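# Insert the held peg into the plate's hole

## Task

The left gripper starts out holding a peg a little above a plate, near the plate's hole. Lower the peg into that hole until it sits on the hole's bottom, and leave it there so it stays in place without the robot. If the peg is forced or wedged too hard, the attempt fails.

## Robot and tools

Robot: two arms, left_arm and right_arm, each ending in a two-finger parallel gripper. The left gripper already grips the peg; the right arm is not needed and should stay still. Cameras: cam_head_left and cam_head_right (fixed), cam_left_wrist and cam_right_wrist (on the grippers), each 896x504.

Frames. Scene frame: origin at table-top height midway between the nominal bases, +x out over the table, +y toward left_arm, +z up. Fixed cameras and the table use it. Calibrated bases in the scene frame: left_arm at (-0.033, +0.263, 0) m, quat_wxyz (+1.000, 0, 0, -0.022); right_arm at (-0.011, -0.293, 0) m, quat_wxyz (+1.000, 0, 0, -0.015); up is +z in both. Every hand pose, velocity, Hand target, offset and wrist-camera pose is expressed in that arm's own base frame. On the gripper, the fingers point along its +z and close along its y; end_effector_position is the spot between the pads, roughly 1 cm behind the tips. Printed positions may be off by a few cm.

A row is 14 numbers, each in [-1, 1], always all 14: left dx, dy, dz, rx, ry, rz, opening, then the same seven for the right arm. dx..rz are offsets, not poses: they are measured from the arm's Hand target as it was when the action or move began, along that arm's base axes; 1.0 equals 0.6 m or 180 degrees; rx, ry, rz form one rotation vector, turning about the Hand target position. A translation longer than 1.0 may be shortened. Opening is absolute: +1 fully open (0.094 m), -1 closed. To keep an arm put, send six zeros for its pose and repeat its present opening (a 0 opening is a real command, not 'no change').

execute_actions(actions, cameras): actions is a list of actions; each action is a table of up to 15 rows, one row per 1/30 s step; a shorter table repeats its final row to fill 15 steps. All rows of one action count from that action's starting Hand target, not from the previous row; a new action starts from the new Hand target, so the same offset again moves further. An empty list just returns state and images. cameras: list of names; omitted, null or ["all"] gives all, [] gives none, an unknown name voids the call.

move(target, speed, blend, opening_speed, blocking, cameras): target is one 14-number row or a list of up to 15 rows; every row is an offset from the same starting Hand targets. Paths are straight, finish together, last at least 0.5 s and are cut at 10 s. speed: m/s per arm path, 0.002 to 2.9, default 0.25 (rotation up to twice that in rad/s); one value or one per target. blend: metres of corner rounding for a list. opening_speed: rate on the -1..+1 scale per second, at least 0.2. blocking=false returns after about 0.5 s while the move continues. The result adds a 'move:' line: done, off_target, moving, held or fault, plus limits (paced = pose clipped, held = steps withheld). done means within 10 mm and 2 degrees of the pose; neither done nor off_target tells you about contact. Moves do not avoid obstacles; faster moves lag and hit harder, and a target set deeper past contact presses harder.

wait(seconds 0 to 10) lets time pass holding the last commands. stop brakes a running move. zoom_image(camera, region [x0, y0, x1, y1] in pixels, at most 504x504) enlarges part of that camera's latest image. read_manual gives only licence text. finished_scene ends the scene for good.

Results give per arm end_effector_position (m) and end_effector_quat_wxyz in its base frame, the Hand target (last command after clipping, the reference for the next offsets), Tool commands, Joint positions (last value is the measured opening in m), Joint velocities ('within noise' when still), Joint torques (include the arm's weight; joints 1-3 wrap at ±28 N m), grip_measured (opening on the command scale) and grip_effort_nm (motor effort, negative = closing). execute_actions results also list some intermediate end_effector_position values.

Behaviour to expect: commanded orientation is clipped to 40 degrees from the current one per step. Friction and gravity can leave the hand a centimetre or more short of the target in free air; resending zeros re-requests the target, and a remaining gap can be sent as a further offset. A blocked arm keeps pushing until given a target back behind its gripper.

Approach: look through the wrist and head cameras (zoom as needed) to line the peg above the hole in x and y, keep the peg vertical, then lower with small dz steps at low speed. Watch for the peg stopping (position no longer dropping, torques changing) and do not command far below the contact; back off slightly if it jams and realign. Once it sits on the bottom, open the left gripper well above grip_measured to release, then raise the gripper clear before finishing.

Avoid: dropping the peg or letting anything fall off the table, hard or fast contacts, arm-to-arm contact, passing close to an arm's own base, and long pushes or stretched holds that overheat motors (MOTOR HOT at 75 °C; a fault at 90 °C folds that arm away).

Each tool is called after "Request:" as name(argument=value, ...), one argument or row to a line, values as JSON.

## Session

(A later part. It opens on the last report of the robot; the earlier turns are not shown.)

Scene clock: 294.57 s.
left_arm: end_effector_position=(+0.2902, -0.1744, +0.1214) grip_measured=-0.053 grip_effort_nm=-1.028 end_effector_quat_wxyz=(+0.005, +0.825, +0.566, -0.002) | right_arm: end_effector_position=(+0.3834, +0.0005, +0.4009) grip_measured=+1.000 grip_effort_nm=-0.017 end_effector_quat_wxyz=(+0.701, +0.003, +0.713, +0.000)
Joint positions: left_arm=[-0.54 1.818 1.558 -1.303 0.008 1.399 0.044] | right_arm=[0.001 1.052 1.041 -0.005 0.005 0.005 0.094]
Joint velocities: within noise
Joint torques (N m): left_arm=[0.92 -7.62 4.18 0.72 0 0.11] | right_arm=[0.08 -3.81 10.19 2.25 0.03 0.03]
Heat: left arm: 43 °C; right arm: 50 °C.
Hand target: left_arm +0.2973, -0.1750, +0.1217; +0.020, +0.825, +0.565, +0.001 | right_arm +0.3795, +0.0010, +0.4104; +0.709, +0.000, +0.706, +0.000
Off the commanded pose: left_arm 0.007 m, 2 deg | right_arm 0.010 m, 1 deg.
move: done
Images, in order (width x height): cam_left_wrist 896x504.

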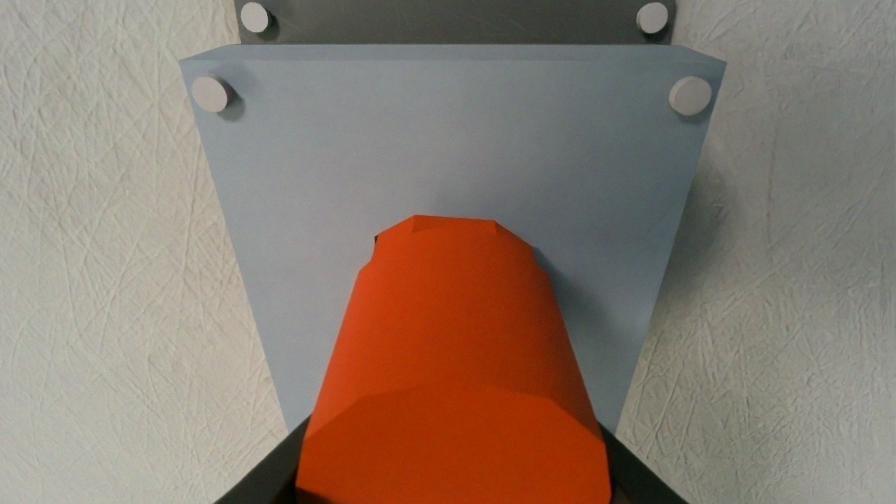

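Request:
move(
  target=[0.0013,0.0022,0.0,0,0,0,-1,0,0,0,0,0,0,1],
  speed=0.2,
  cameras=[],
)

Request:
move(
  target=[0.0013,0.0022,0.0,0,0,0,-1,0,0,0,0,0,0,1],
  speed=0.2,
  cameras=["cam_left_wrist"],
)

Scene clock: 298.80 s.
left_arm: end_effector_position=(+0.2926, -0.1704, +0.1214) grip_measured=-0.053 grip_effort_nm=-1.023 end_effector_quat_wxyz=(+0.006, +0.822, +0.570, -0.002) | right_arm: end_effector_position=(+0.3834, +0.0005, +0.4009) grip_measured=+1.000 grip_effort_nm=-0.017 end_effector_quat_wxyz=(+0.701, +0.003, +0.713, +0.000)
Joint positions: left_arm=[-0.526 1.818 1.558 -1.303 0.008 1.403 0.044] | right_arm=[0.001 1.052 1.041 -0.005 0.005 0.005 0.094]
Joint velocities: within noise
Joint torques (N m): left_arm=[0.73 -7.86 4.25 0.65 0.01 0.05] | right_arm=[0.08 -3.86 10.18 2.27 0.04 0.02]
Heat: left arm: 43 °C; right arm: 50 °C.
Hand target: left_arm +0.2981, -0.1736, +0.1217; +0.020, +0.825, +0.565, +0.001 | right_arm +0.3795, +0.0010, +0.4104; +0.709, +0.000, +0.706, +0.000
Off the commanded pose: left_arm 0.006 m, 2 deg | right_arm 0.010 m, 1 deg.
move: done
No camera images: "cameras" was empty.

Scene clock: 299.87 s.
left_arm: end_effector_position=(+0.2923, -0.1709, +0.1214) grip_measured=-0.053 grip_effort_nm=-1.028 end_effector_quat_wxyz=(+0.006, +0.824, +0.567, -0.002) | right_arm: end_effector_position=(+0.3834, +0.0005, +0.4009) grip_measured=+1.000 grip_effort_nm=-0.017 end_effector_quat_wxyz=(+0.701, +0.003, +0.713, +0.000)
Joint positions: left_arm=[-0.528 1.818 1.558 -1.303 0.008 1.408 0.044] | right_arm=[0.001 1.052 1.041 -0.005 0.005 0.005 0.094]
Joint velocities: within noise
Joint torques (N m): left_arm=[0.75 -7.6 4.01 0.74 0.05 0.12] | right_arm=[0.01 -3.92 10.14 2.25 0.01 0.03]
Heat: left arm: 43 °C; right arm: 50 °C.
Hand target: left_arm +0.2988, -0.1723, +0.1217; +0.020, +0.825, +0.565, +0.001 | right_arm +0.3795, +0.0010, +0.4104; +0.709, +0.000, +0.706, +0.000
Off the commanded pose: left_arm 0.007 m, 2 deg | right_arm 0.010 m, 1 deg.
move: done
Images, in order (width x height): cam_left_wrist 896x504.

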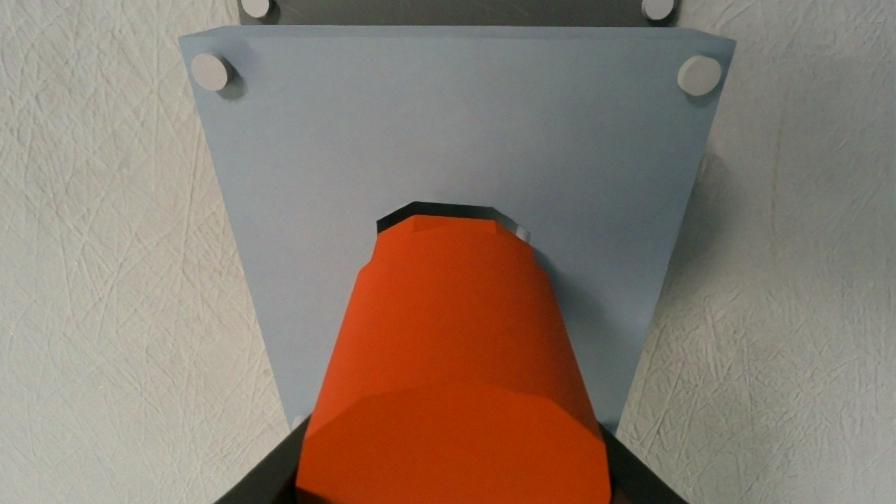

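Request:
zoom_image(
  camera="cam_left_wrist",
  region=[350, 180, 560, 300],
)

Request:
zoom_image(
  camera="cam_head_left",
  region=[370, 210, 440, 280],
)

Scaled by 2.400 from the camera's 896x504 image, which has a finer 1280x720 frame.

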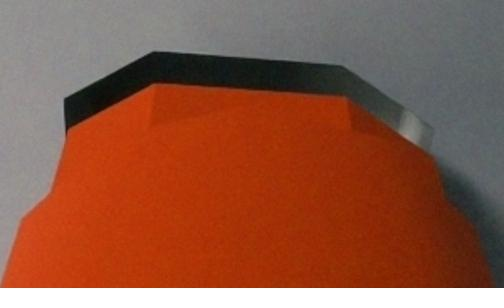

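This scene's latest camera images include none from cam_head_left. They are from: cam_left_wrist. cam_head_left's image comes with the result of a call that names it in "cameras".

Request:
move(
  target=[-0.0046,-0.0076,0,0,0,0,-1,0,0,0,0,0,0,1],
  speed=0.2,
  cameras=[],
)

Request:
move(
  target=[-0.001,-0.0016,0,0,0,0,-1,0,0,0,0,0,0,1],
  speed=0.2,
  cameras=[],
)

Scene clock: 320.47 s.
left_arm: end_effector_position=(+0.2926, -0.1704, +0.1214) grip_measured=-0.053 grip_effort_nm=-1.028 end_effector_quat_wxyz=(+0.006, +0.823, +0.568, -0.002) | right_arm: end_effector_position=(+0.3834, +0.0005, +0.4009) grip_measured=+1.000 grip_effort_nm=-0.017 end_effector_quat_wxyz=(+0.701, +0.003, +0.713, +0.000)
Joint positions: left_arm=[-0.526 1.818 1.558 -1.303 0.008 1.408 0.044] | right_arm=[0.001 1.052 1.041 -0.005 0.005 0.005 0.094]
Joint velocities: within noise
Joint torques (N m): left_arm=[-0.55 -7.64 4.07 0.65 -0.05 -0.04] | right_arm=[-0.03 -3.85 10.17 2.25 0.01 0.02]
Heat: left arm: 43 °C; right arm: 50 °C.
Hand target: left_arm +0.2961, -0.1769, +0.1217; +0.020, +0.825, +0.565, +0.001 | right_arm +0.3795, +0.0010, +0.4104; +0.709, +0.000, +0.706, +0.000
Off the commanded pose: left_arm 0.007 m, 2 deg | right_arm 0.010 m, 1 deg.
move: done
No camera images: "cameras" was empty.

Scene clock: 321.47 s.
left_arm: end_effector_position=(+0.2926, -0.1704, +0.1214) grip_measured=-0.053 grip_effort_nm=-1.023 end_effector_quat_wxyz=(+0.006, +0.822, +0.569, -0.002) | right_arm: end_effector_position=(+0.3834, +0.0005, +0.4009) grip_measured=+1.000 grip_effort_nm=-0.017 end_effector_quat_wxyz=(+0.701, +0.003, +0.713, +0.000)
Joint positions: left_arm=[-0.526 1.818 1.558 -1.303 0.008 1.405 0.044] | right_arm=[0.001 1.052 1.041 -0.005 0.005 0.005 0.094]
Joint velocities: within noise
Joint torques (N m): left_arm=[-0.96 -7.65 4.11 0.59 0.02 -0.04] | right_arm=[-0.02 -3.78 10.13 2.26 0.01 0.03]
Heat: left arm: 43 °C; right arm: 50 °C.
Hand target: left_arm +0.2955, -0.1778, +0.1217; +0.020, +0.825, +0.565, +0.001 | right_arm +0.3795, +0.0010, +0.4104; +0.709, +0.000, +0.706, +0.000
Off the commanded pose: left_arm 0.008 m, 2 deg | right_arm 0.010 m, 1 deg.
move: done
No camera images: "cameras" was empty.

Request:
move(
  target=[-0.0007,-0.0012,0,0,0,0,-1,0,0,0,0,0,0,1],
  speed=0.2,
  cameras=[],
)

Request:
move(
  target=[-0.0007,-0.0012,0,0,0,0,-1,0,0,0,0,0,0,1],
  speed=0.2,
  cameras=["cam_head_left","cam_left_wrist"],
)

Request:
zoom_image(
  camera="cam_left_wrist",
  region=[350, 180, 560, 300],
)

Scene clock: 326.83 s.
left_arm: end_effector_position=(+0.2926, -0.1704, +0.1214) grip_measured=-0.053 grip_effort_nm=-1.023 end_effector_quat_wxyz=(+0.006, +0.821, +0.570, -0.002) | right_arm: end_effector_position=(+0.3834, +0.0005, +0.4009) grip_measured=+1.000 grip_effort_nm=-0.012 end_effector_quat_wxyz=(+0.701, +0.003, +0.713, +0.000)
Joint positions: left_arm=[-0.526 1.818 1.558 -1.303 0.008 1.402 0.044] | right_arm=[0.001 1.052 1.041 -0.005 0.005 0.005 0.094]
Joint velocities: within noise
Joint torques (N m): left_arm=[-0.7 -7.58 3.97 0.62 0.04 -0.07] | right_arm=[0.05 -3.89 10.17 2.23 0.02 0.02]
Heat: left arm: 43 °C; right arm: 50 °C.
Hand target: left_arm +0.2951, -0.1786, +0.1217; +0.020, +0.825, +0.565, +0.001 | right_arm +0.3795, +0.0010, +0.4104; +0.709, +0.000, +0.706, +0.000
Off the commanded pose: left_arm 0.009 m, 2 deg | right_arm 0.010 m, 1 deg.
move: done
No camera images: "cameras" was empty.

Scene clock: 327.83 s.
left_arm: end_effector_position=(+0.2926, -0.1704, +0.1214) grip_measured=-0.053 grip_effort_nm=-1.028 end_effector_quat_wxyz=(+0.006, +0.821, +0.571, -0.002) | right_arm: end_effector_position=(+0.3834, +0.0005, +0.4009) grip_measured=+1.000 grip_effort_nm=-0.012 end_effector_quat_wxyz=(+0.701, +0.003, +0.713, +0.000)
Joint positions: left_arm=[-0.526 1.818 1.558 -1.303 0.008 1.4 0.044] | right_arm=[0.001 1.052 1.041 -0.005 0.005 0.005 0.094]
Joint velocities: within noise
Joint torques (N m): left_arm=[-0.91 -7.8 4.03 0.64 -0.04 -0.1] | right_arm=[-0.01 -3.86 10.07 2.25 0.02 0.02]
Heat: left arm: 43 °C; right arm: 50 °C.
Hand target: left_arm +0.2946, -0.1793, +0.1217; +0.020, +0.825, +0.565, +0.001 | right_arm +0.3795, +0.0010, +0.4104; +0.709, +0.000, +0.706, +0.000
Off the commanded pose: left_arm 0.009 m, 2 deg | right_arm 0.010 m, 1 deg.
move: done
Images, in order (width x height): cam_head_left 896x504, cam_left_wrist 896x504.

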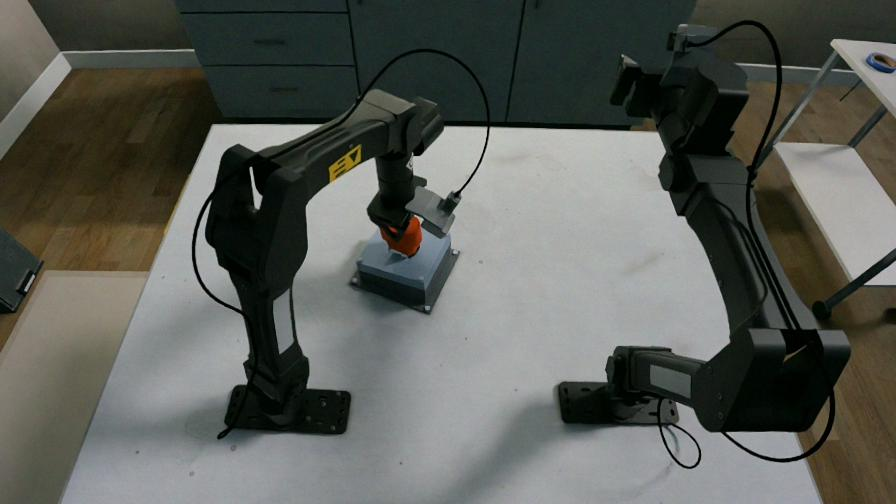

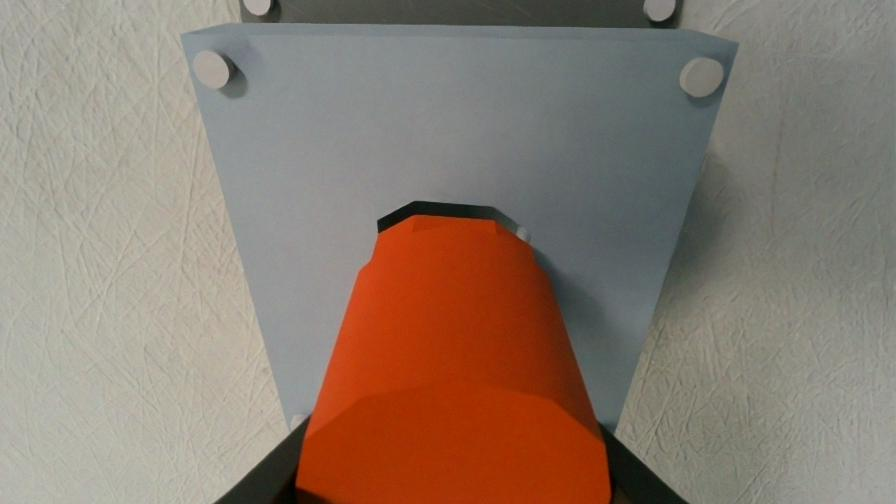

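Scaled by 2.400 from the camera's 896x504 image, which has a finer 1280x720 frame.

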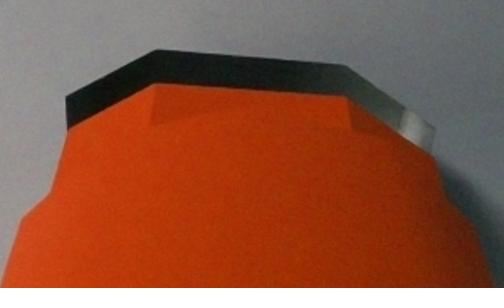

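Request:
move(
  target=[-0.0007,-0.0015,-0.0015,0,0,0,-1,0,0,0,0,0,0,1],
  speed=0.2,
  cameras=[],
)

Request:
move(
  target=[-0.0007,-0.0012,0,0,0,0,-1,0,0,0,0,0,0,1],
  speed=0.2,
  cameras=["cam_left_wrist"],
)

Scene clock: 336.30 s.
left_arm: end_effector_position=(+0.2897, -0.1753, +0.1214) grip_measured=-0.053 grip_effort_nm=-1.033 end_effector_quat_wxyz=(+0.005, +0.825, +0.565, -0.002) | right_arm: end_effector_position=(+0.3834, +0.0005, +0.4009) grip_measured=+1.000 grip_effort_nm=-0.012 end_effector_quat_wxyz=(+0.701, +0.003, +0.713, +0.000)
Joint positions: left_arm=[-0.543 1.818 1.558 -1.303 0.008 1.397 0.044] | right_arm=[0.001 1.052 1.041 -0.005 0.005 0.005 0.094]
Joint velocities: within noise
Joint torques (N m): left_arm=[-0.59 -7.51 3.77 0.69 0.02 -0.1] | right_arm=[-0.09 -3.81 10.14 2.25 0.01 0.02]
Heat: left arm: 42 °C; right arm: 50 °C.
Hand target: left_arm +0.2942, -0.1802, +0.1208; +0.020, +0.825, +0.565, +0.001 | right_arm +0.3795, +0.0010, +0.4104; +0.709, +0.000, +0.706, +0.000
Off the commanded pose: left_arm 0.007 m, 2 deg | right_arm 0.010 m, 1 deg.
move: done
No camera images: "cameras" was empty.

Scene clock: 337.30 s.
left_arm: end_effector_position=(+0.2900, -0.1755, +0.1214) grip_measured=-0.053 grip_effort_nm=-1.023 end_effector_quat_wxyz=(+0.006, +0.824, +0.566, -0.002) | right_arm: end_effector_position=(+0.3834, +0.0005, +0.4009) grip_measured=+1.000 grip_effort_nm=-0.012 end_effector_quat_wxyz=(+0.701, +0.003, +0.713, +0.000)
Joint positions: left_arm=[-0.543 1.818 1.558 -1.301 0.008 1.394 0.044] | right_arm=[0.001 1.052 1.041 -0.005 0.005 0.005 0.094]
Joint velocities: within noise
Joint torques (N m): left_arm=[-1.06 -7.57 3.84 0.69 -0.02 -0.12] | right_arm=[0.01 -3.84 10.18 2.25 0.03 0.02]
Heat: left arm: 42 °C; right arm: 50 °C.
Hand target: left_arm +0.2938, -0.1809, +0.1208; +0.020, +0.825, +0.565, +0.001 | right_arm +0.3795, +0.0010, +0.4104; +0.709, +0.000, +0.706, +0.000
Off the commanded pose: left_arm 0.007 m, 2 deg | right_arm 0.010 m, 1 deg.
move: done
Images, in order (width x height): cam_left_wrist 896x504.

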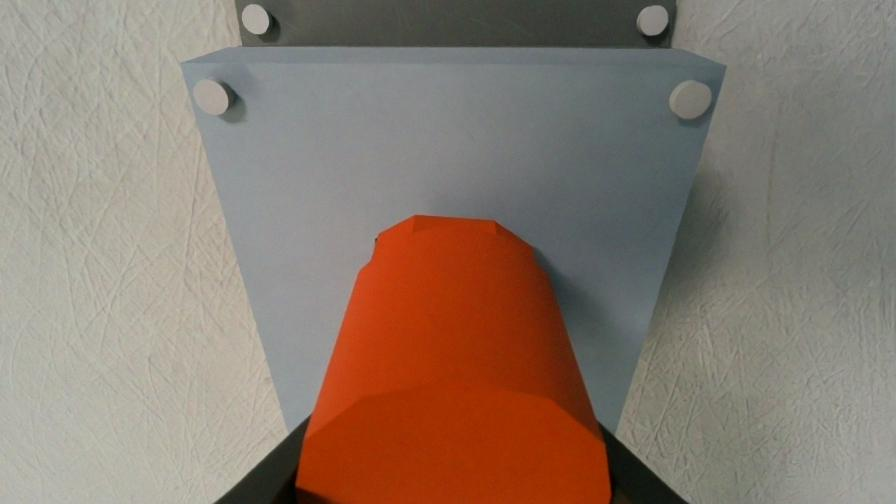

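Request:
move(
  target=[0.0148,0.0238,0.003,0,0,0,-1,0,0,0,0,0,0,1],
  speed=0.06,
  cameras=[],
)

Request:
move(
  target=[-0.0103,-0.0171,-0.002,0,0,0,-1,0,0,0,0,0,0,1],
  speed=0.06,
  cameras=["cam_head_left","cam_left_wrist"],
)

Request:
zoom_image(
  camera="cam_left_wrist",
  region=[350, 180, 560, 300],
)

Scene clock: 351.20 s.
left_arm: end_effector_position=(+0.2970, -0.1634, +0.1214) grip_measured=-0.053 grip_effort_nm=-1.018 end_effector_quat_wxyz=(+0.006, +0.822, +0.570, -0.001) | right_arm: end_effector_position=(+0.3834, +0.0005, +0.4009) grip_measured=+1.000 grip_effort_nm=-0.017 end_effector_quat_wxyz=(+0.701, +0.003, +0.713, +0.000)
Joint positions: left_arm=[-0.502 1.818 1.558 -1.301 0.008 1.428 0.044] | right_arm=[0.001 1.052 1.041 -0.005 0.005 0.005 0.094]
Joint velocities: within noise
Joint torques (N m): left_arm=[0.38 -7.5 4.64 0.58 0.02 0.11] | right_arm=[0.01 -3.89 10.15 2.24 0.02 0.02]
Heat: left arm: 42 °C; right arm: 50 °C.
Hand target: left_arm +0.3027, -0.1666, +0.1226; +0.020, +0.825, +0.565, +0.001 | right_arm +0.3795, +0.0010, +0.4104; +0.709, +0.000, +0.706, +0.000
Off the commanded pose: left_arm 0.007 m, 2 deg | right_arm 0.010 m, 1 deg.
move: done
No camera images: "cameras" was empty.

Scene clock: 352.87 s.
left_arm: end_effector_position=(+0.2924, -0.1715, +0.1214) grip_measured=-0.053 grip_effort_nm=-1.023 end_effector_quat_wxyz=(+0.006, +0.824, +0.566, -0.001) | right_arm: end_effector_position=(+0.3834, +0.0005, +0.4009) grip_measured=+1.000 grip_effort_nm=-0.012 end_effector_quat_wxyz=(+0.701, +0.003, +0.713, +0.000)
Joint positions: left_arm=[-0.529 1.818 1.558 -1.301 0.008 1.408 0.044] | right_arm=[0.001 1.052 1.041 -0.005 0.005 0.005 0.094]
Joint velocities: within noise
Joint torques (N m): left_arm=[-0.47 -7.54 4.33 0.63 -0.03 -0.08] | right_arm=[0.05 -3.86 10.13 2.26 0.01 0.02]
Heat: left arm: 42 °C; right arm: 50 °C.
Hand target: left_arm +0.2965, -0.1769, +0.1214; +0.020, +0.825, +0.565, +0.001 | right_arm +0.3795, +0.0010, +0.4104; +0.709, +0.000, +0.706, +0.000
Off the commanded pose: left_arm 0.007 m, 2 deg | right_arm 0.010 m, 1 deg.
move: done
Images, in order (width x height): cam_head_left 896x504, cam_left_wrist 896x504.

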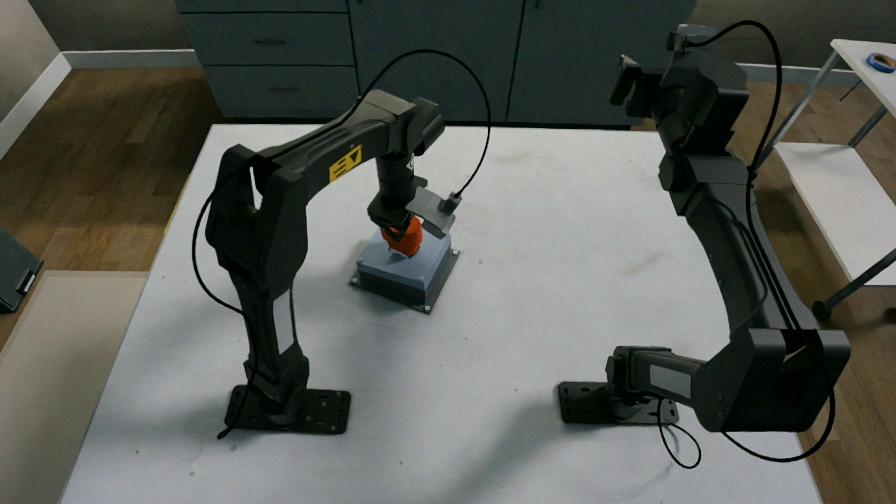

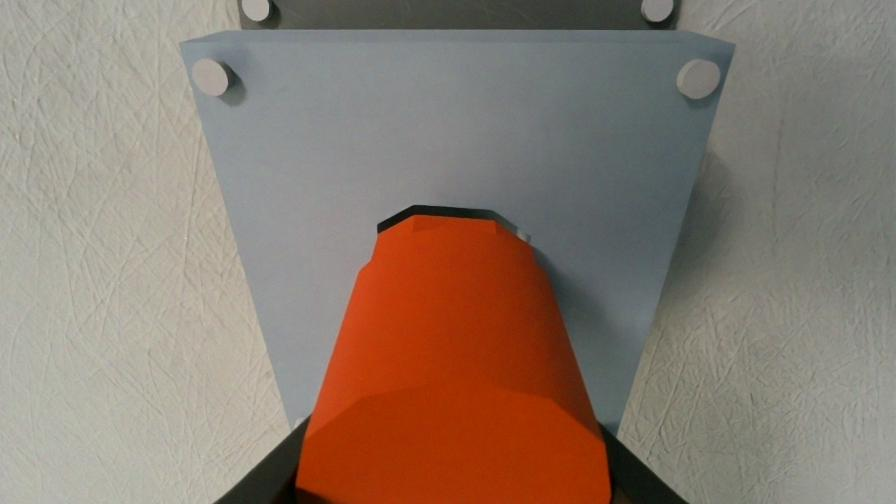

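Scaled by 2.400 from the camera's 896x504 image, which has a finer 1280x720 frame.

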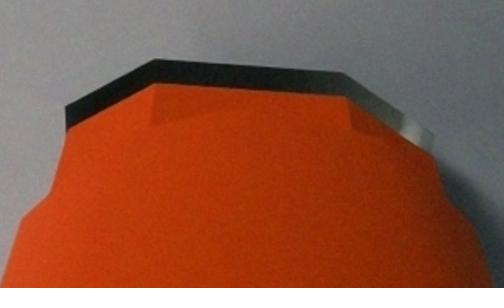

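Request:
move(
  target=[-0.0003,-0.0010,-0.0042,0,0,0,-1,0,0,0,0,0,0,1],
  speed=0.04,
  cameras=["cam_head_left","cam_left_wrist"],
)

Request:
zoom_image(
  camera="cam_left_wrist",
  region=[350, 180, 560, 300],
)

Scene clock: 363.33 s.
left_arm: end_effector_position=(+0.2917, -0.1711, +0.1190) grip_measured=-0.053 grip_effort_nm=-1.028 end_effector_quat_wxyz=(+0.005, +0.824, +0.567, -0.002) | right_arm: end_effector_position=(+0.3834, +0.0005, +0.4009) grip_measured=+1.000 grip_effort_nm=-0.012 end_effector_quat_wxyz=(+0.701, +0.003, +0.713, +0.000)
Joint positions: left_arm=[-0.529 1.818 1.549 -1.295 0.008 1.406 0.044] | right_arm=[0.001 1.052 1.041 -0.005 0.005 0.005 0.094]
Joint velocities: within noise
Joint torques (N m): left_arm=[-0.75 -7.65 4.34 0.72 -0.02 -0.05] | right_arm=[0.09 -3.88 10.18 2.25 0.02 0.02]
Heat: left arm: 42 °C; right arm: 50 °C.
Hand target: left_arm +0.2963, -0.1775, +0.1189; +0.020, +0.825, +0.565, +0.001 | right_arm +0.3795, +0.0010, +0.4104; +0.709, +0.000, +0.706, +0.000
Off the commanded pose: left_arm 0.008 m, 2 deg | right_arm 0.010 m, 1 deg.
move: done
Images, in order (width x height): cam_head_left 896x504, cam_left_wrist 896x504.

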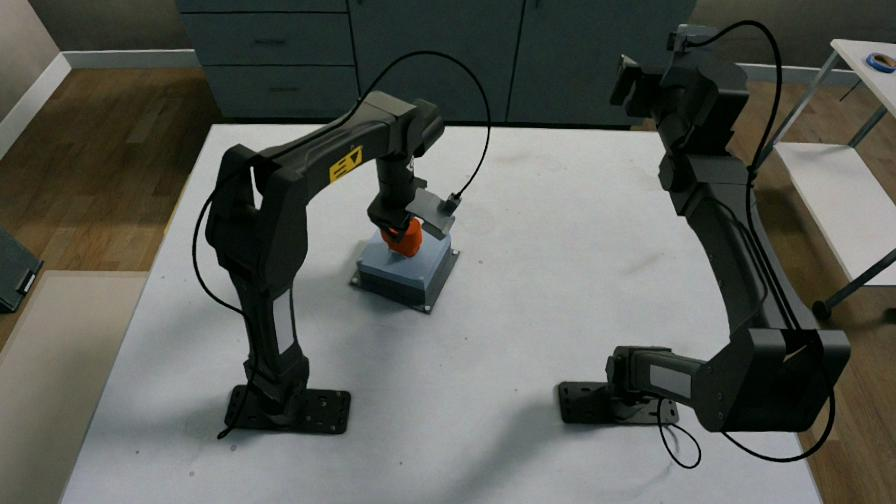

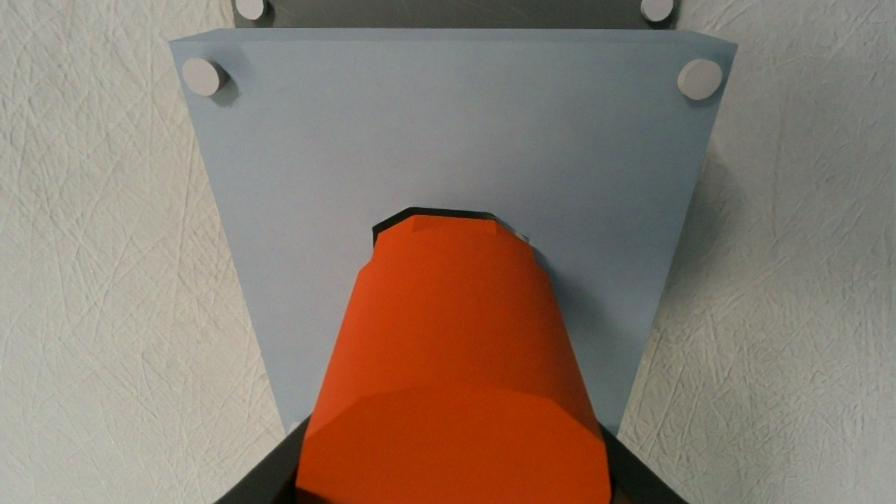

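Scaled by 2.400 from the camera's 896x504 image, which has a finer 1280x720 frame.

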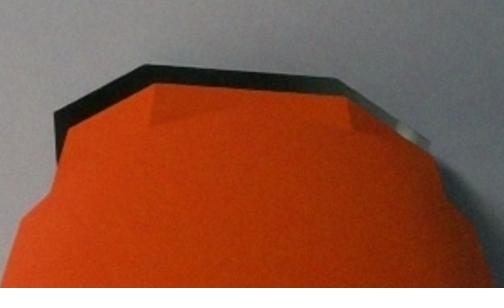

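Request:
move(
  target=[
    [0,0.0195,0.02,0,0,0,-1,0,0,0,0,0,0,1],
    [0.0002,0,0.0008,0,0,0,-1,0,0,0,0,0,0,1],
  ],
  speed=0.05,
  cameras=["cam_head_left","cam_left_wrist"],
)

Request:
zoom_image(
  camera="cam_left_wrist",
  region=[350, 180, 560, 300],
)

Scene clock: 381.37 s.
left_arm: end_effector_position=(+0.2911, -0.1720, +0.1190) grip_measured=-0.053 grip_effort_nm=-1.023 end_effector_quat_wxyz=(+0.005, +0.825, +0.566, -0.002) | right_arm: end_effector_position=(+0.3834, +0.0005, +0.4009) grip_measured=+1.000 grip_effort_nm=-0.017 end_effector_quat_wxyz=(+0.701, +0.003, +0.713, +0.000)
Joint positions: left_arm=[-0.532 1.818 1.549 -1.295 0.008 1.406 0.044] | right_arm=[0.001 1.052 1.041 -0.005 0.005 0.005 0.094]
Joint velocities: within noise
Joint torques (N m): left_arm=[-0.61 -7.68 4.38 0.65 0.03 -0.1] | right_arm=[0.08 -3.88 10.19 2.28 0.01 0.03]
Heat: left arm: 43 °C; right arm: 50 °C.
Hand target: left_arm +0.2964, -0.1775, +0.1193; +0.020, +0.825, +0.565, +0.001 | right_arm +0.3795, +0.0010, +0.4104; +0.709, +0.000, +0.706, +0.000
Off the commanded pose: left_arm 0.008 m, 2 deg | right_arm 0.010 m, 1 deg.
move: done
Images, in order (width x height): cam_head_left 896x504, cam_left_wrist 896x504.

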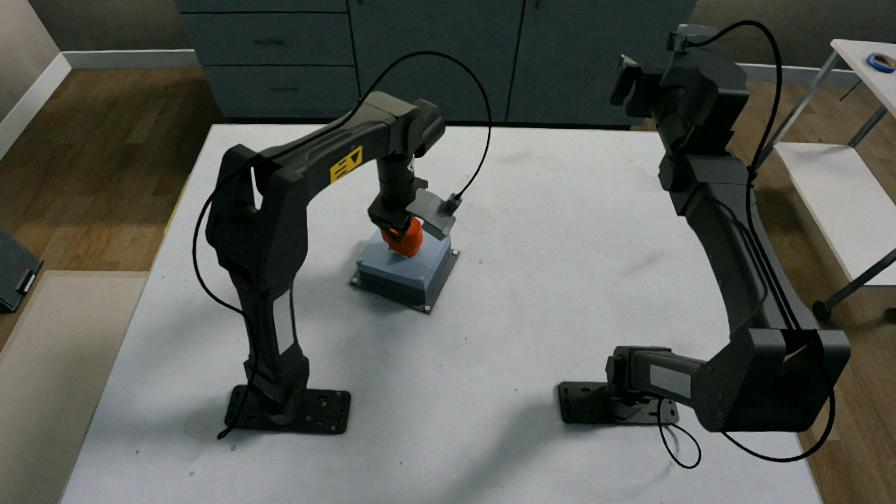

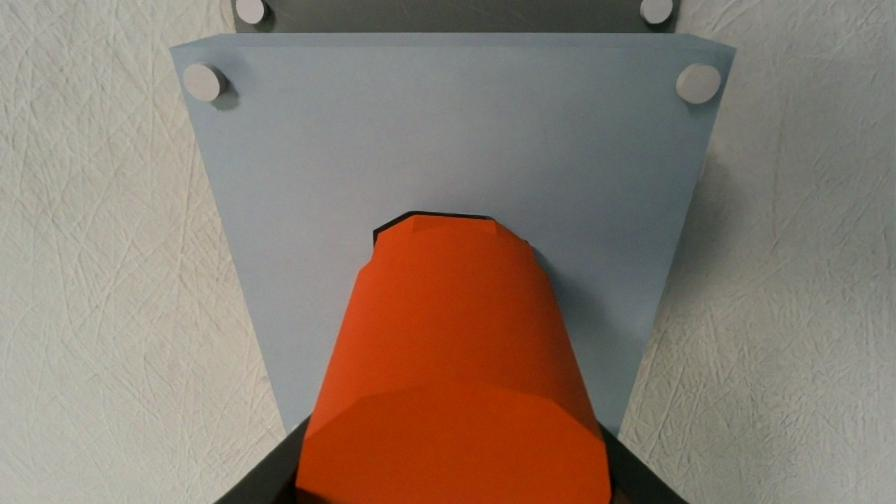

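Scaled by 2.400 from the camera's 896x504 image, which has a finer 1280x720 frame.

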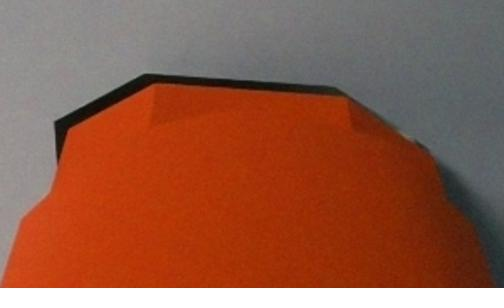

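Request:
move(
  target=[
    [0,0.0195,0.02,0,0,0,-1,0,0,0,0,0,0,1],
    [0.0016,-0.0006,0.0,0,0,0,-1,0,0,0,0,0,0,1],
    [0.0012,-0.0017,-0.0092,0,0,0,-1,0,0,0,0,0,0,1],
  ],
  speed=[0.05,0.05,0.02],
  cameras=["cam_head_left","cam_left_wrist"],
)

Request:
zoom_image(
  camera="cam_left_wrist",
  region=[350, 180, 560, 300],
)

Request:
zoom_image(
  camera="cam_head_left",
  region=[370, 210, 440, 280],
)

Scene clock: 395.63 s.
left_arm: end_effector_position=(+0.2918, -0.1730, +0.1156) grip_measured=-0.053 grip_effort_nm=-1.023 end_effector_quat_wxyz=(+0.007, +0.825, +0.566, -0.001) | right_arm: end_effector_position=(+0.3834, +0.0005, +0.4009) grip_measured=+1.000 grip_effort_nm=-0.017 end_effector_quat_wxyz=(+0.701, +0.003, +0.713, +0.000)
Joint positions: left_arm=[-0.534 1.818 1.535 -1.277 0.008 1.405 0.044] | right_arm=[0.001 1.052 1.041 -0.005 0.005 0.005 0.094]
Joint velocities: within noise
Joint torques (N m): left_arm=[-0.58 -7.06 4.22 0.68 -0.02 -0.1] | right_arm=[0.01 -3.84 10.14 2.25 0.03 0.02]
Heat: left arm: 43 °C; right arm: 50 °C.
Hand target: left_arm +0.2972, -0.1785, +0.1138; +0.020, +0.825, +0.565, +0.001 | right_arm +0.3795, +0.0010, +0.4104; +0.709, +0.000, +0.706, +0.000
Off the commanded pose: left_arm 0.008 m, 2 deg | right_arm 0.010 m, 1 deg.
move: done
Images, in order (width x height): cam_head_left 896x504, cam_left_wrist 896x504.

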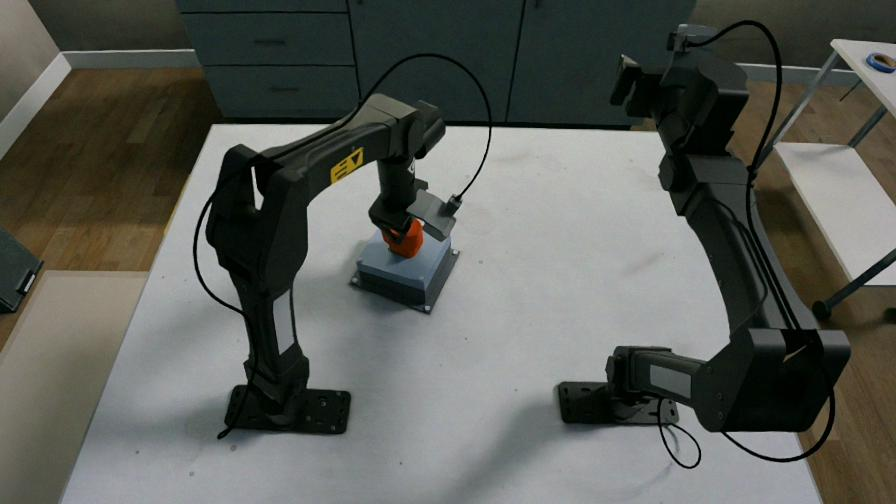

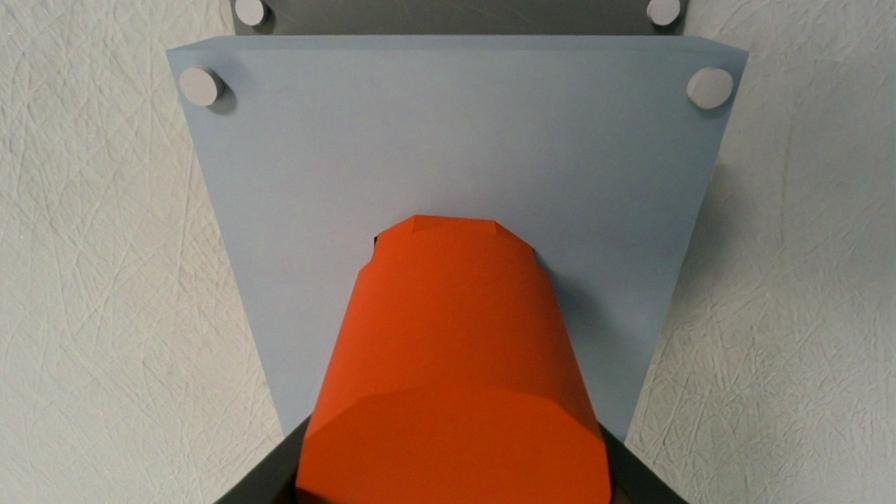

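Scaled by 2.400 from the camera's 896x504 image, which has a finer 1280x720 frame.

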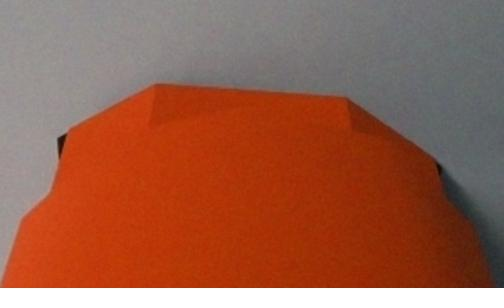

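Scaled by 7.200 from the camera's 896x504 image, which has a finer 1280x720 frame.

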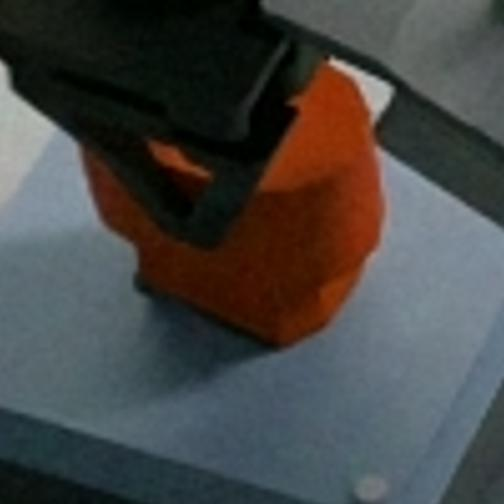

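Request:
move(
  target=[
    [0.002,0.022,0.02,0,0,0,-1,0,0,0,0,0,0,1],
    [0.0017,0.0032,0.0047,0,0,0,-1,0,0,0,0,0,0,1],
    [0.0012,0.0015,-0.01,0,0,0,-1,0,0,0,0,0,0,1],
  ],
  speed=[0.05,0.05,0.02],
  cameras=["cam_head_left","cam_left_wrist"],
)

Request:
zoom_image(
  camera="cam_left_wrist",
  region=[350, 180, 560, 300],
)

Request:
zoom_image(
  camera="cam_head_left",
  region=[370, 210, 440, 280],
)

Scene clock: 417.77 s.
left_arm: end_effector_position=(+0.2928, -0.1714, +0.1102) grip_measured=-0.053 grip_effort_nm=-1.023 end_effector_quat_wxyz=(+0.007, +0.825, +0.566, +0.000) | right_arm: end_effector_position=(+0.3834, +0.0005, +0.4009) grip_measured=+1.000 grip_effort_nm=-0.012 end_effector_quat_wxyz=(+0.701, +0.003, +0.713, +0.000)
Joint positions: left_arm=[-0.529 1.818 1.514 -1.254 0.006 1.409 0.044] | right_arm=[0.001 1.052 1.041 -0.005 0.005 0.005 0.094]
Joint velocities: within noise
Joint torques (N m): left_arm=[-0.76 -6.9 4.12 0.69 0.03 -0.11] | right_arm=[-0.01 -3.84 10.17 2.26 0.04 0.02]
Heat: left arm: 42 °C; right arm: 50 °C.
Hand target: left_arm +0.2979, -0.1776, +0.1078; +0.020, +0.825, +0.565, +0.001 | right_arm +0.3795, +0.0010, +0.4104; +0.709, +0.000, +0.706, +0.000
Off the commanded pose: left_arm 0.008 m, 1 deg | right_arm 0.010 m, 1 deg.
move: done
Images, in order (width x height): cam_head_left 896x504, cam_left_wrist 896x504.

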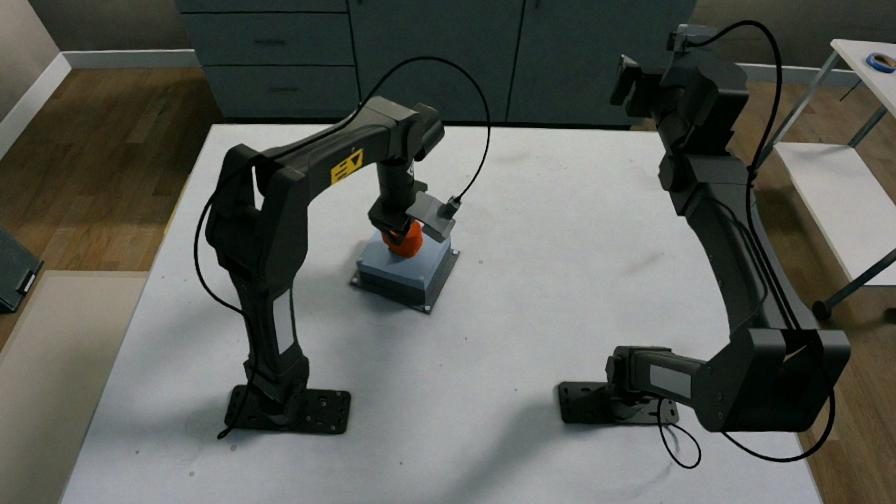

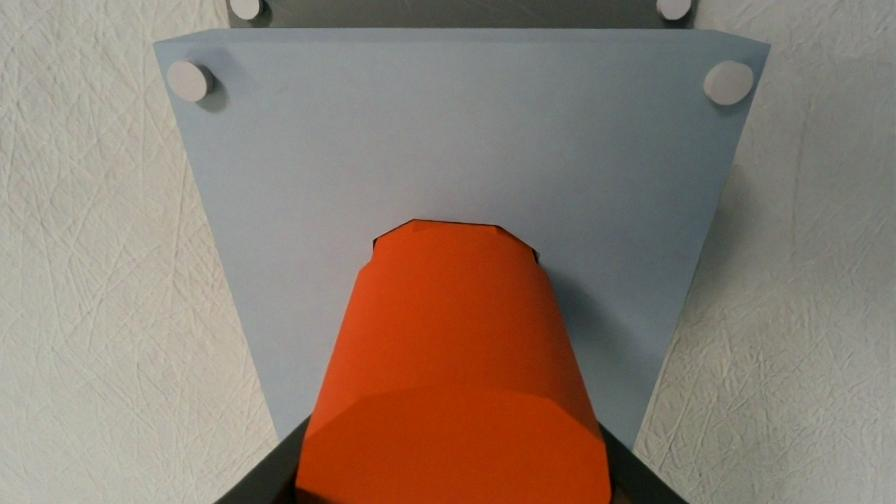

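Scaled by 2.400 from the camera's 896x504 image, which has a finer 1280x720 frame.

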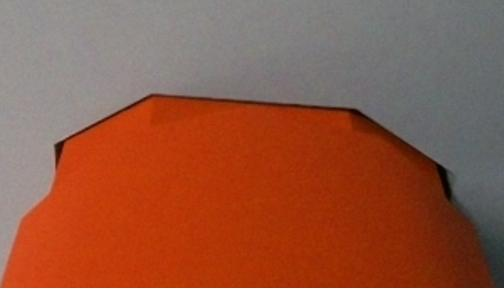

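Scaled by 7.200 from the camera's 896x504 image, which has a finer 1280x720 frame.

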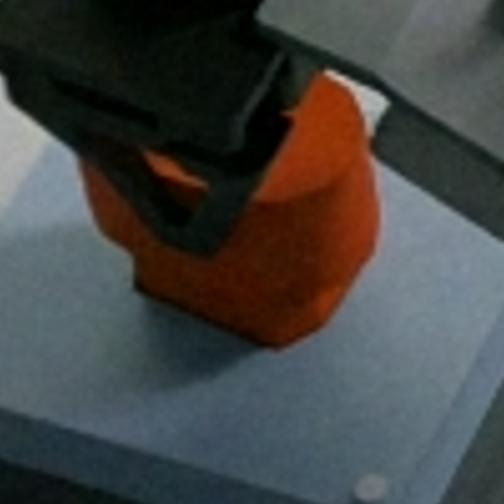

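Request:
move(
  target=[-0.0003,-0.0009,-0.0083,0,0,0,-1,0,0,0,0,0,0,1],
  speed=0.02,
  cameras=["cam_head_left","cam_left_wrist"],
)

Request:
zoom_image(
  camera="cam_left_wrist",
  region=[350, 180, 560, 300],
)

Request:
zoom_image(
  camera="cam_head_left",
  region=[370, 210, 440, 280],
)

Scene clock: 423.90 s.
left_arm: end_effector_position=(+0.2928, -0.1714, +0.1044) grip_measured=-0.053 grip_effort_nm=-1.028 end_effector_quat_wxyz=(+0.006, +0.824, +0.567, -0.001) | right_arm: end_effector_position=(+0.3834, +0.0005, +0.4009) grip_measured=+1.000 grip_effort_nm=-0.012 end_effector_quat_wxyz=(+0.701, +0.003, +0.713, +0.000)
Joint positions: left_arm=[-0.529 1.822 1.497 -1.236 0.006 1.406 0.044] | right_arm=[0.001 1.052 1.041 -0.005 0.005 0.005 0.094]
Joint velocities: within noise
Joint torques (N m): left_arm=[-0.72 -7.28 3.99 0.7 0 -0.1] | right_arm=[0.01 -3.81 10.14 2.23 0.02 0.01]
Heat: left arm: 42 °C; right arm: 50 °C.
Hand target: left_arm +0.2977, -0.1781, +0.1028; +0.020, +0.825, +0.565, +0.001 | right_arm +0.3795, +0.0010, +0.4104; +0.709, +0.000, +0.706, +0.000
Off the commanded pose: left_arm 0.008 m, 2 deg | right_arm 0.010 m, 1 deg.
move: done
Images, in order (width x height): cam_head_left 896x504, cam_left_wrist 896x504.

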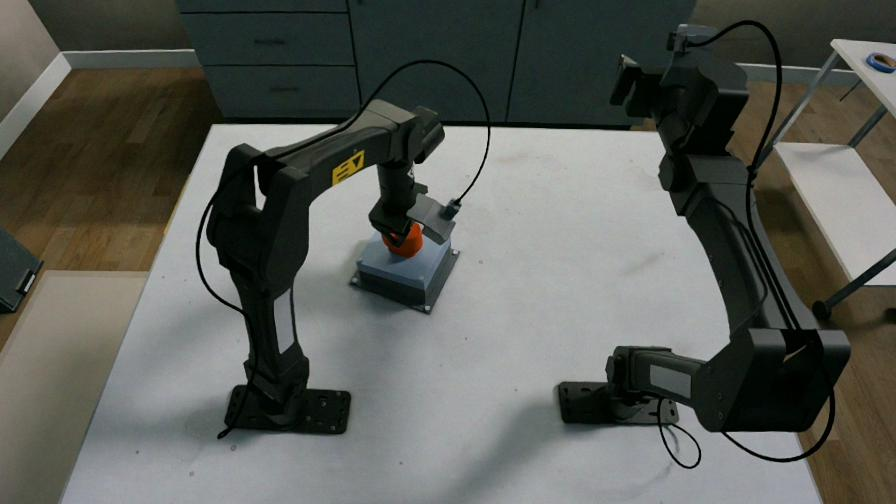

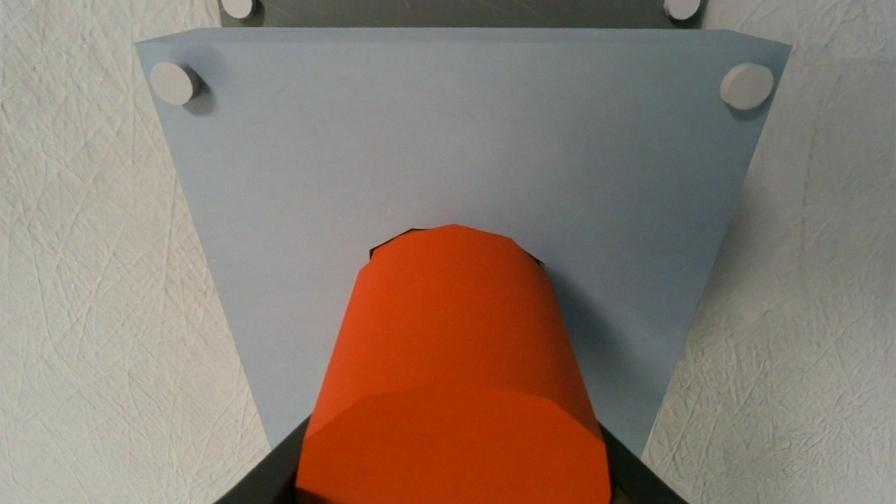

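Scaled by 2.400 from the camera's 896x504 image, which has a finer 1280x720 frame.

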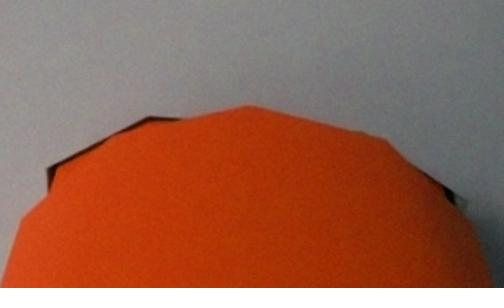

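Scaled by 7.200 from the camera's 896x504 image, which has a finer 1280x720 frame.

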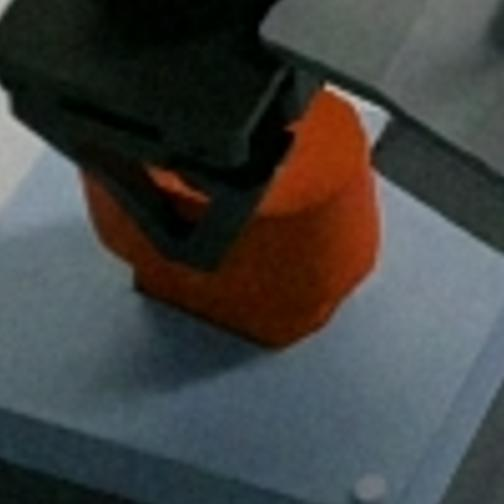

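Request:
move(
  target=[-0.0003,-0.0009,-0.0075,0,0,0,-1,0,0,0,0,0,0,1],
  speed=0.02,
  cameras=["cam_head_left","cam_left_wrist"],
)

Request:
zoom_image(
  camera="cam_head_left",
  region=[370, 210, 440, 280],
)

Scene clock: 427.73 s.
left_arm: end_effector_position=(+0.2928, -0.1714, +0.1006) grip_measured=-0.053 grip_effort_nm=-1.028 end_effector_quat_wxyz=(+0.007, +0.823, +0.568, +0.000) | right_arm: end_effector_position=(+0.3834, +0.0005, +0.4009) grip_measured=+1.000 grip_effort_nm=-0.012 end_effector_quat_wxyz=(+0.701, +0.003, +0.713, +0.000)
Joint positions: left_arm=[-0.529 1.822 1.482 -1.219 0.006 1.405 0.044] | right_arm=[0.001 1.052 1.041 -0.005 0.005 0.005 0.094]
Joint velocities: within noise
Joint torques (N m): left_arm=[-1.1 -7.17 3.9 0.69 0 -0.09] | right_arm=[-0.06 -3.88 10.15 2.25 0.03 0.01]
Heat: left arm: 41 °C; right arm: 50 °C.
Hand target: left_arm +0.2975, -0.1787, +0.0983; +0.020, +0.825, +0.565, +0.001 | right_arm +0.3795, +0.0010, +0.4104; +0.709, +0.000, +0.706, +0.000
Off the commanded pose: left_arm 0.009 m, 2 deg | right_arm 0.010 m, 1 deg.
move: done
Images, in order (width x height): cam_head_left 896x504, cam_left_wrist 896x504.

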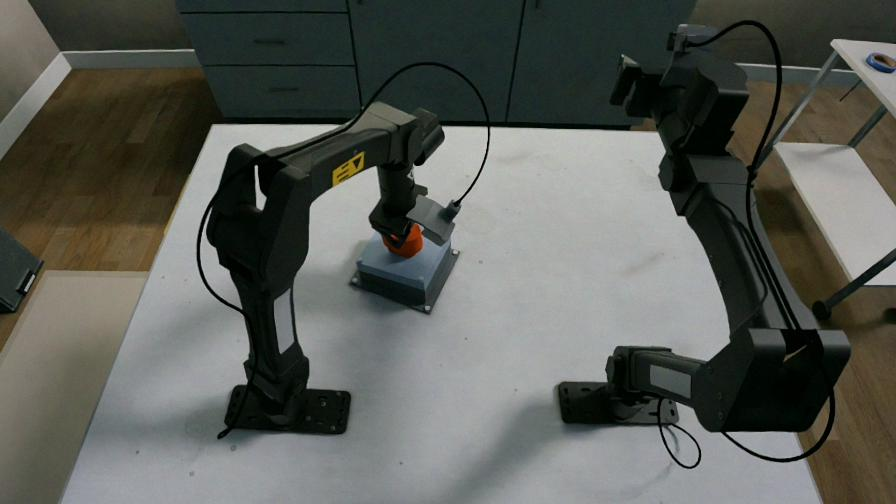

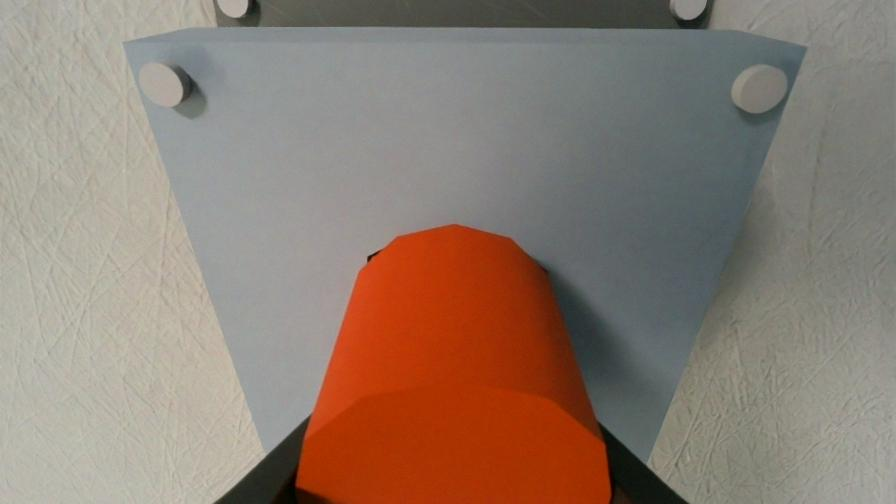

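Scaled by 7.200 from the camera's 896x504 image, which has a finer 1280x720 frame.

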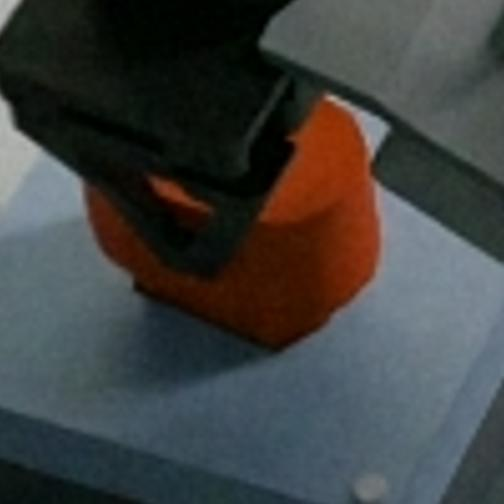

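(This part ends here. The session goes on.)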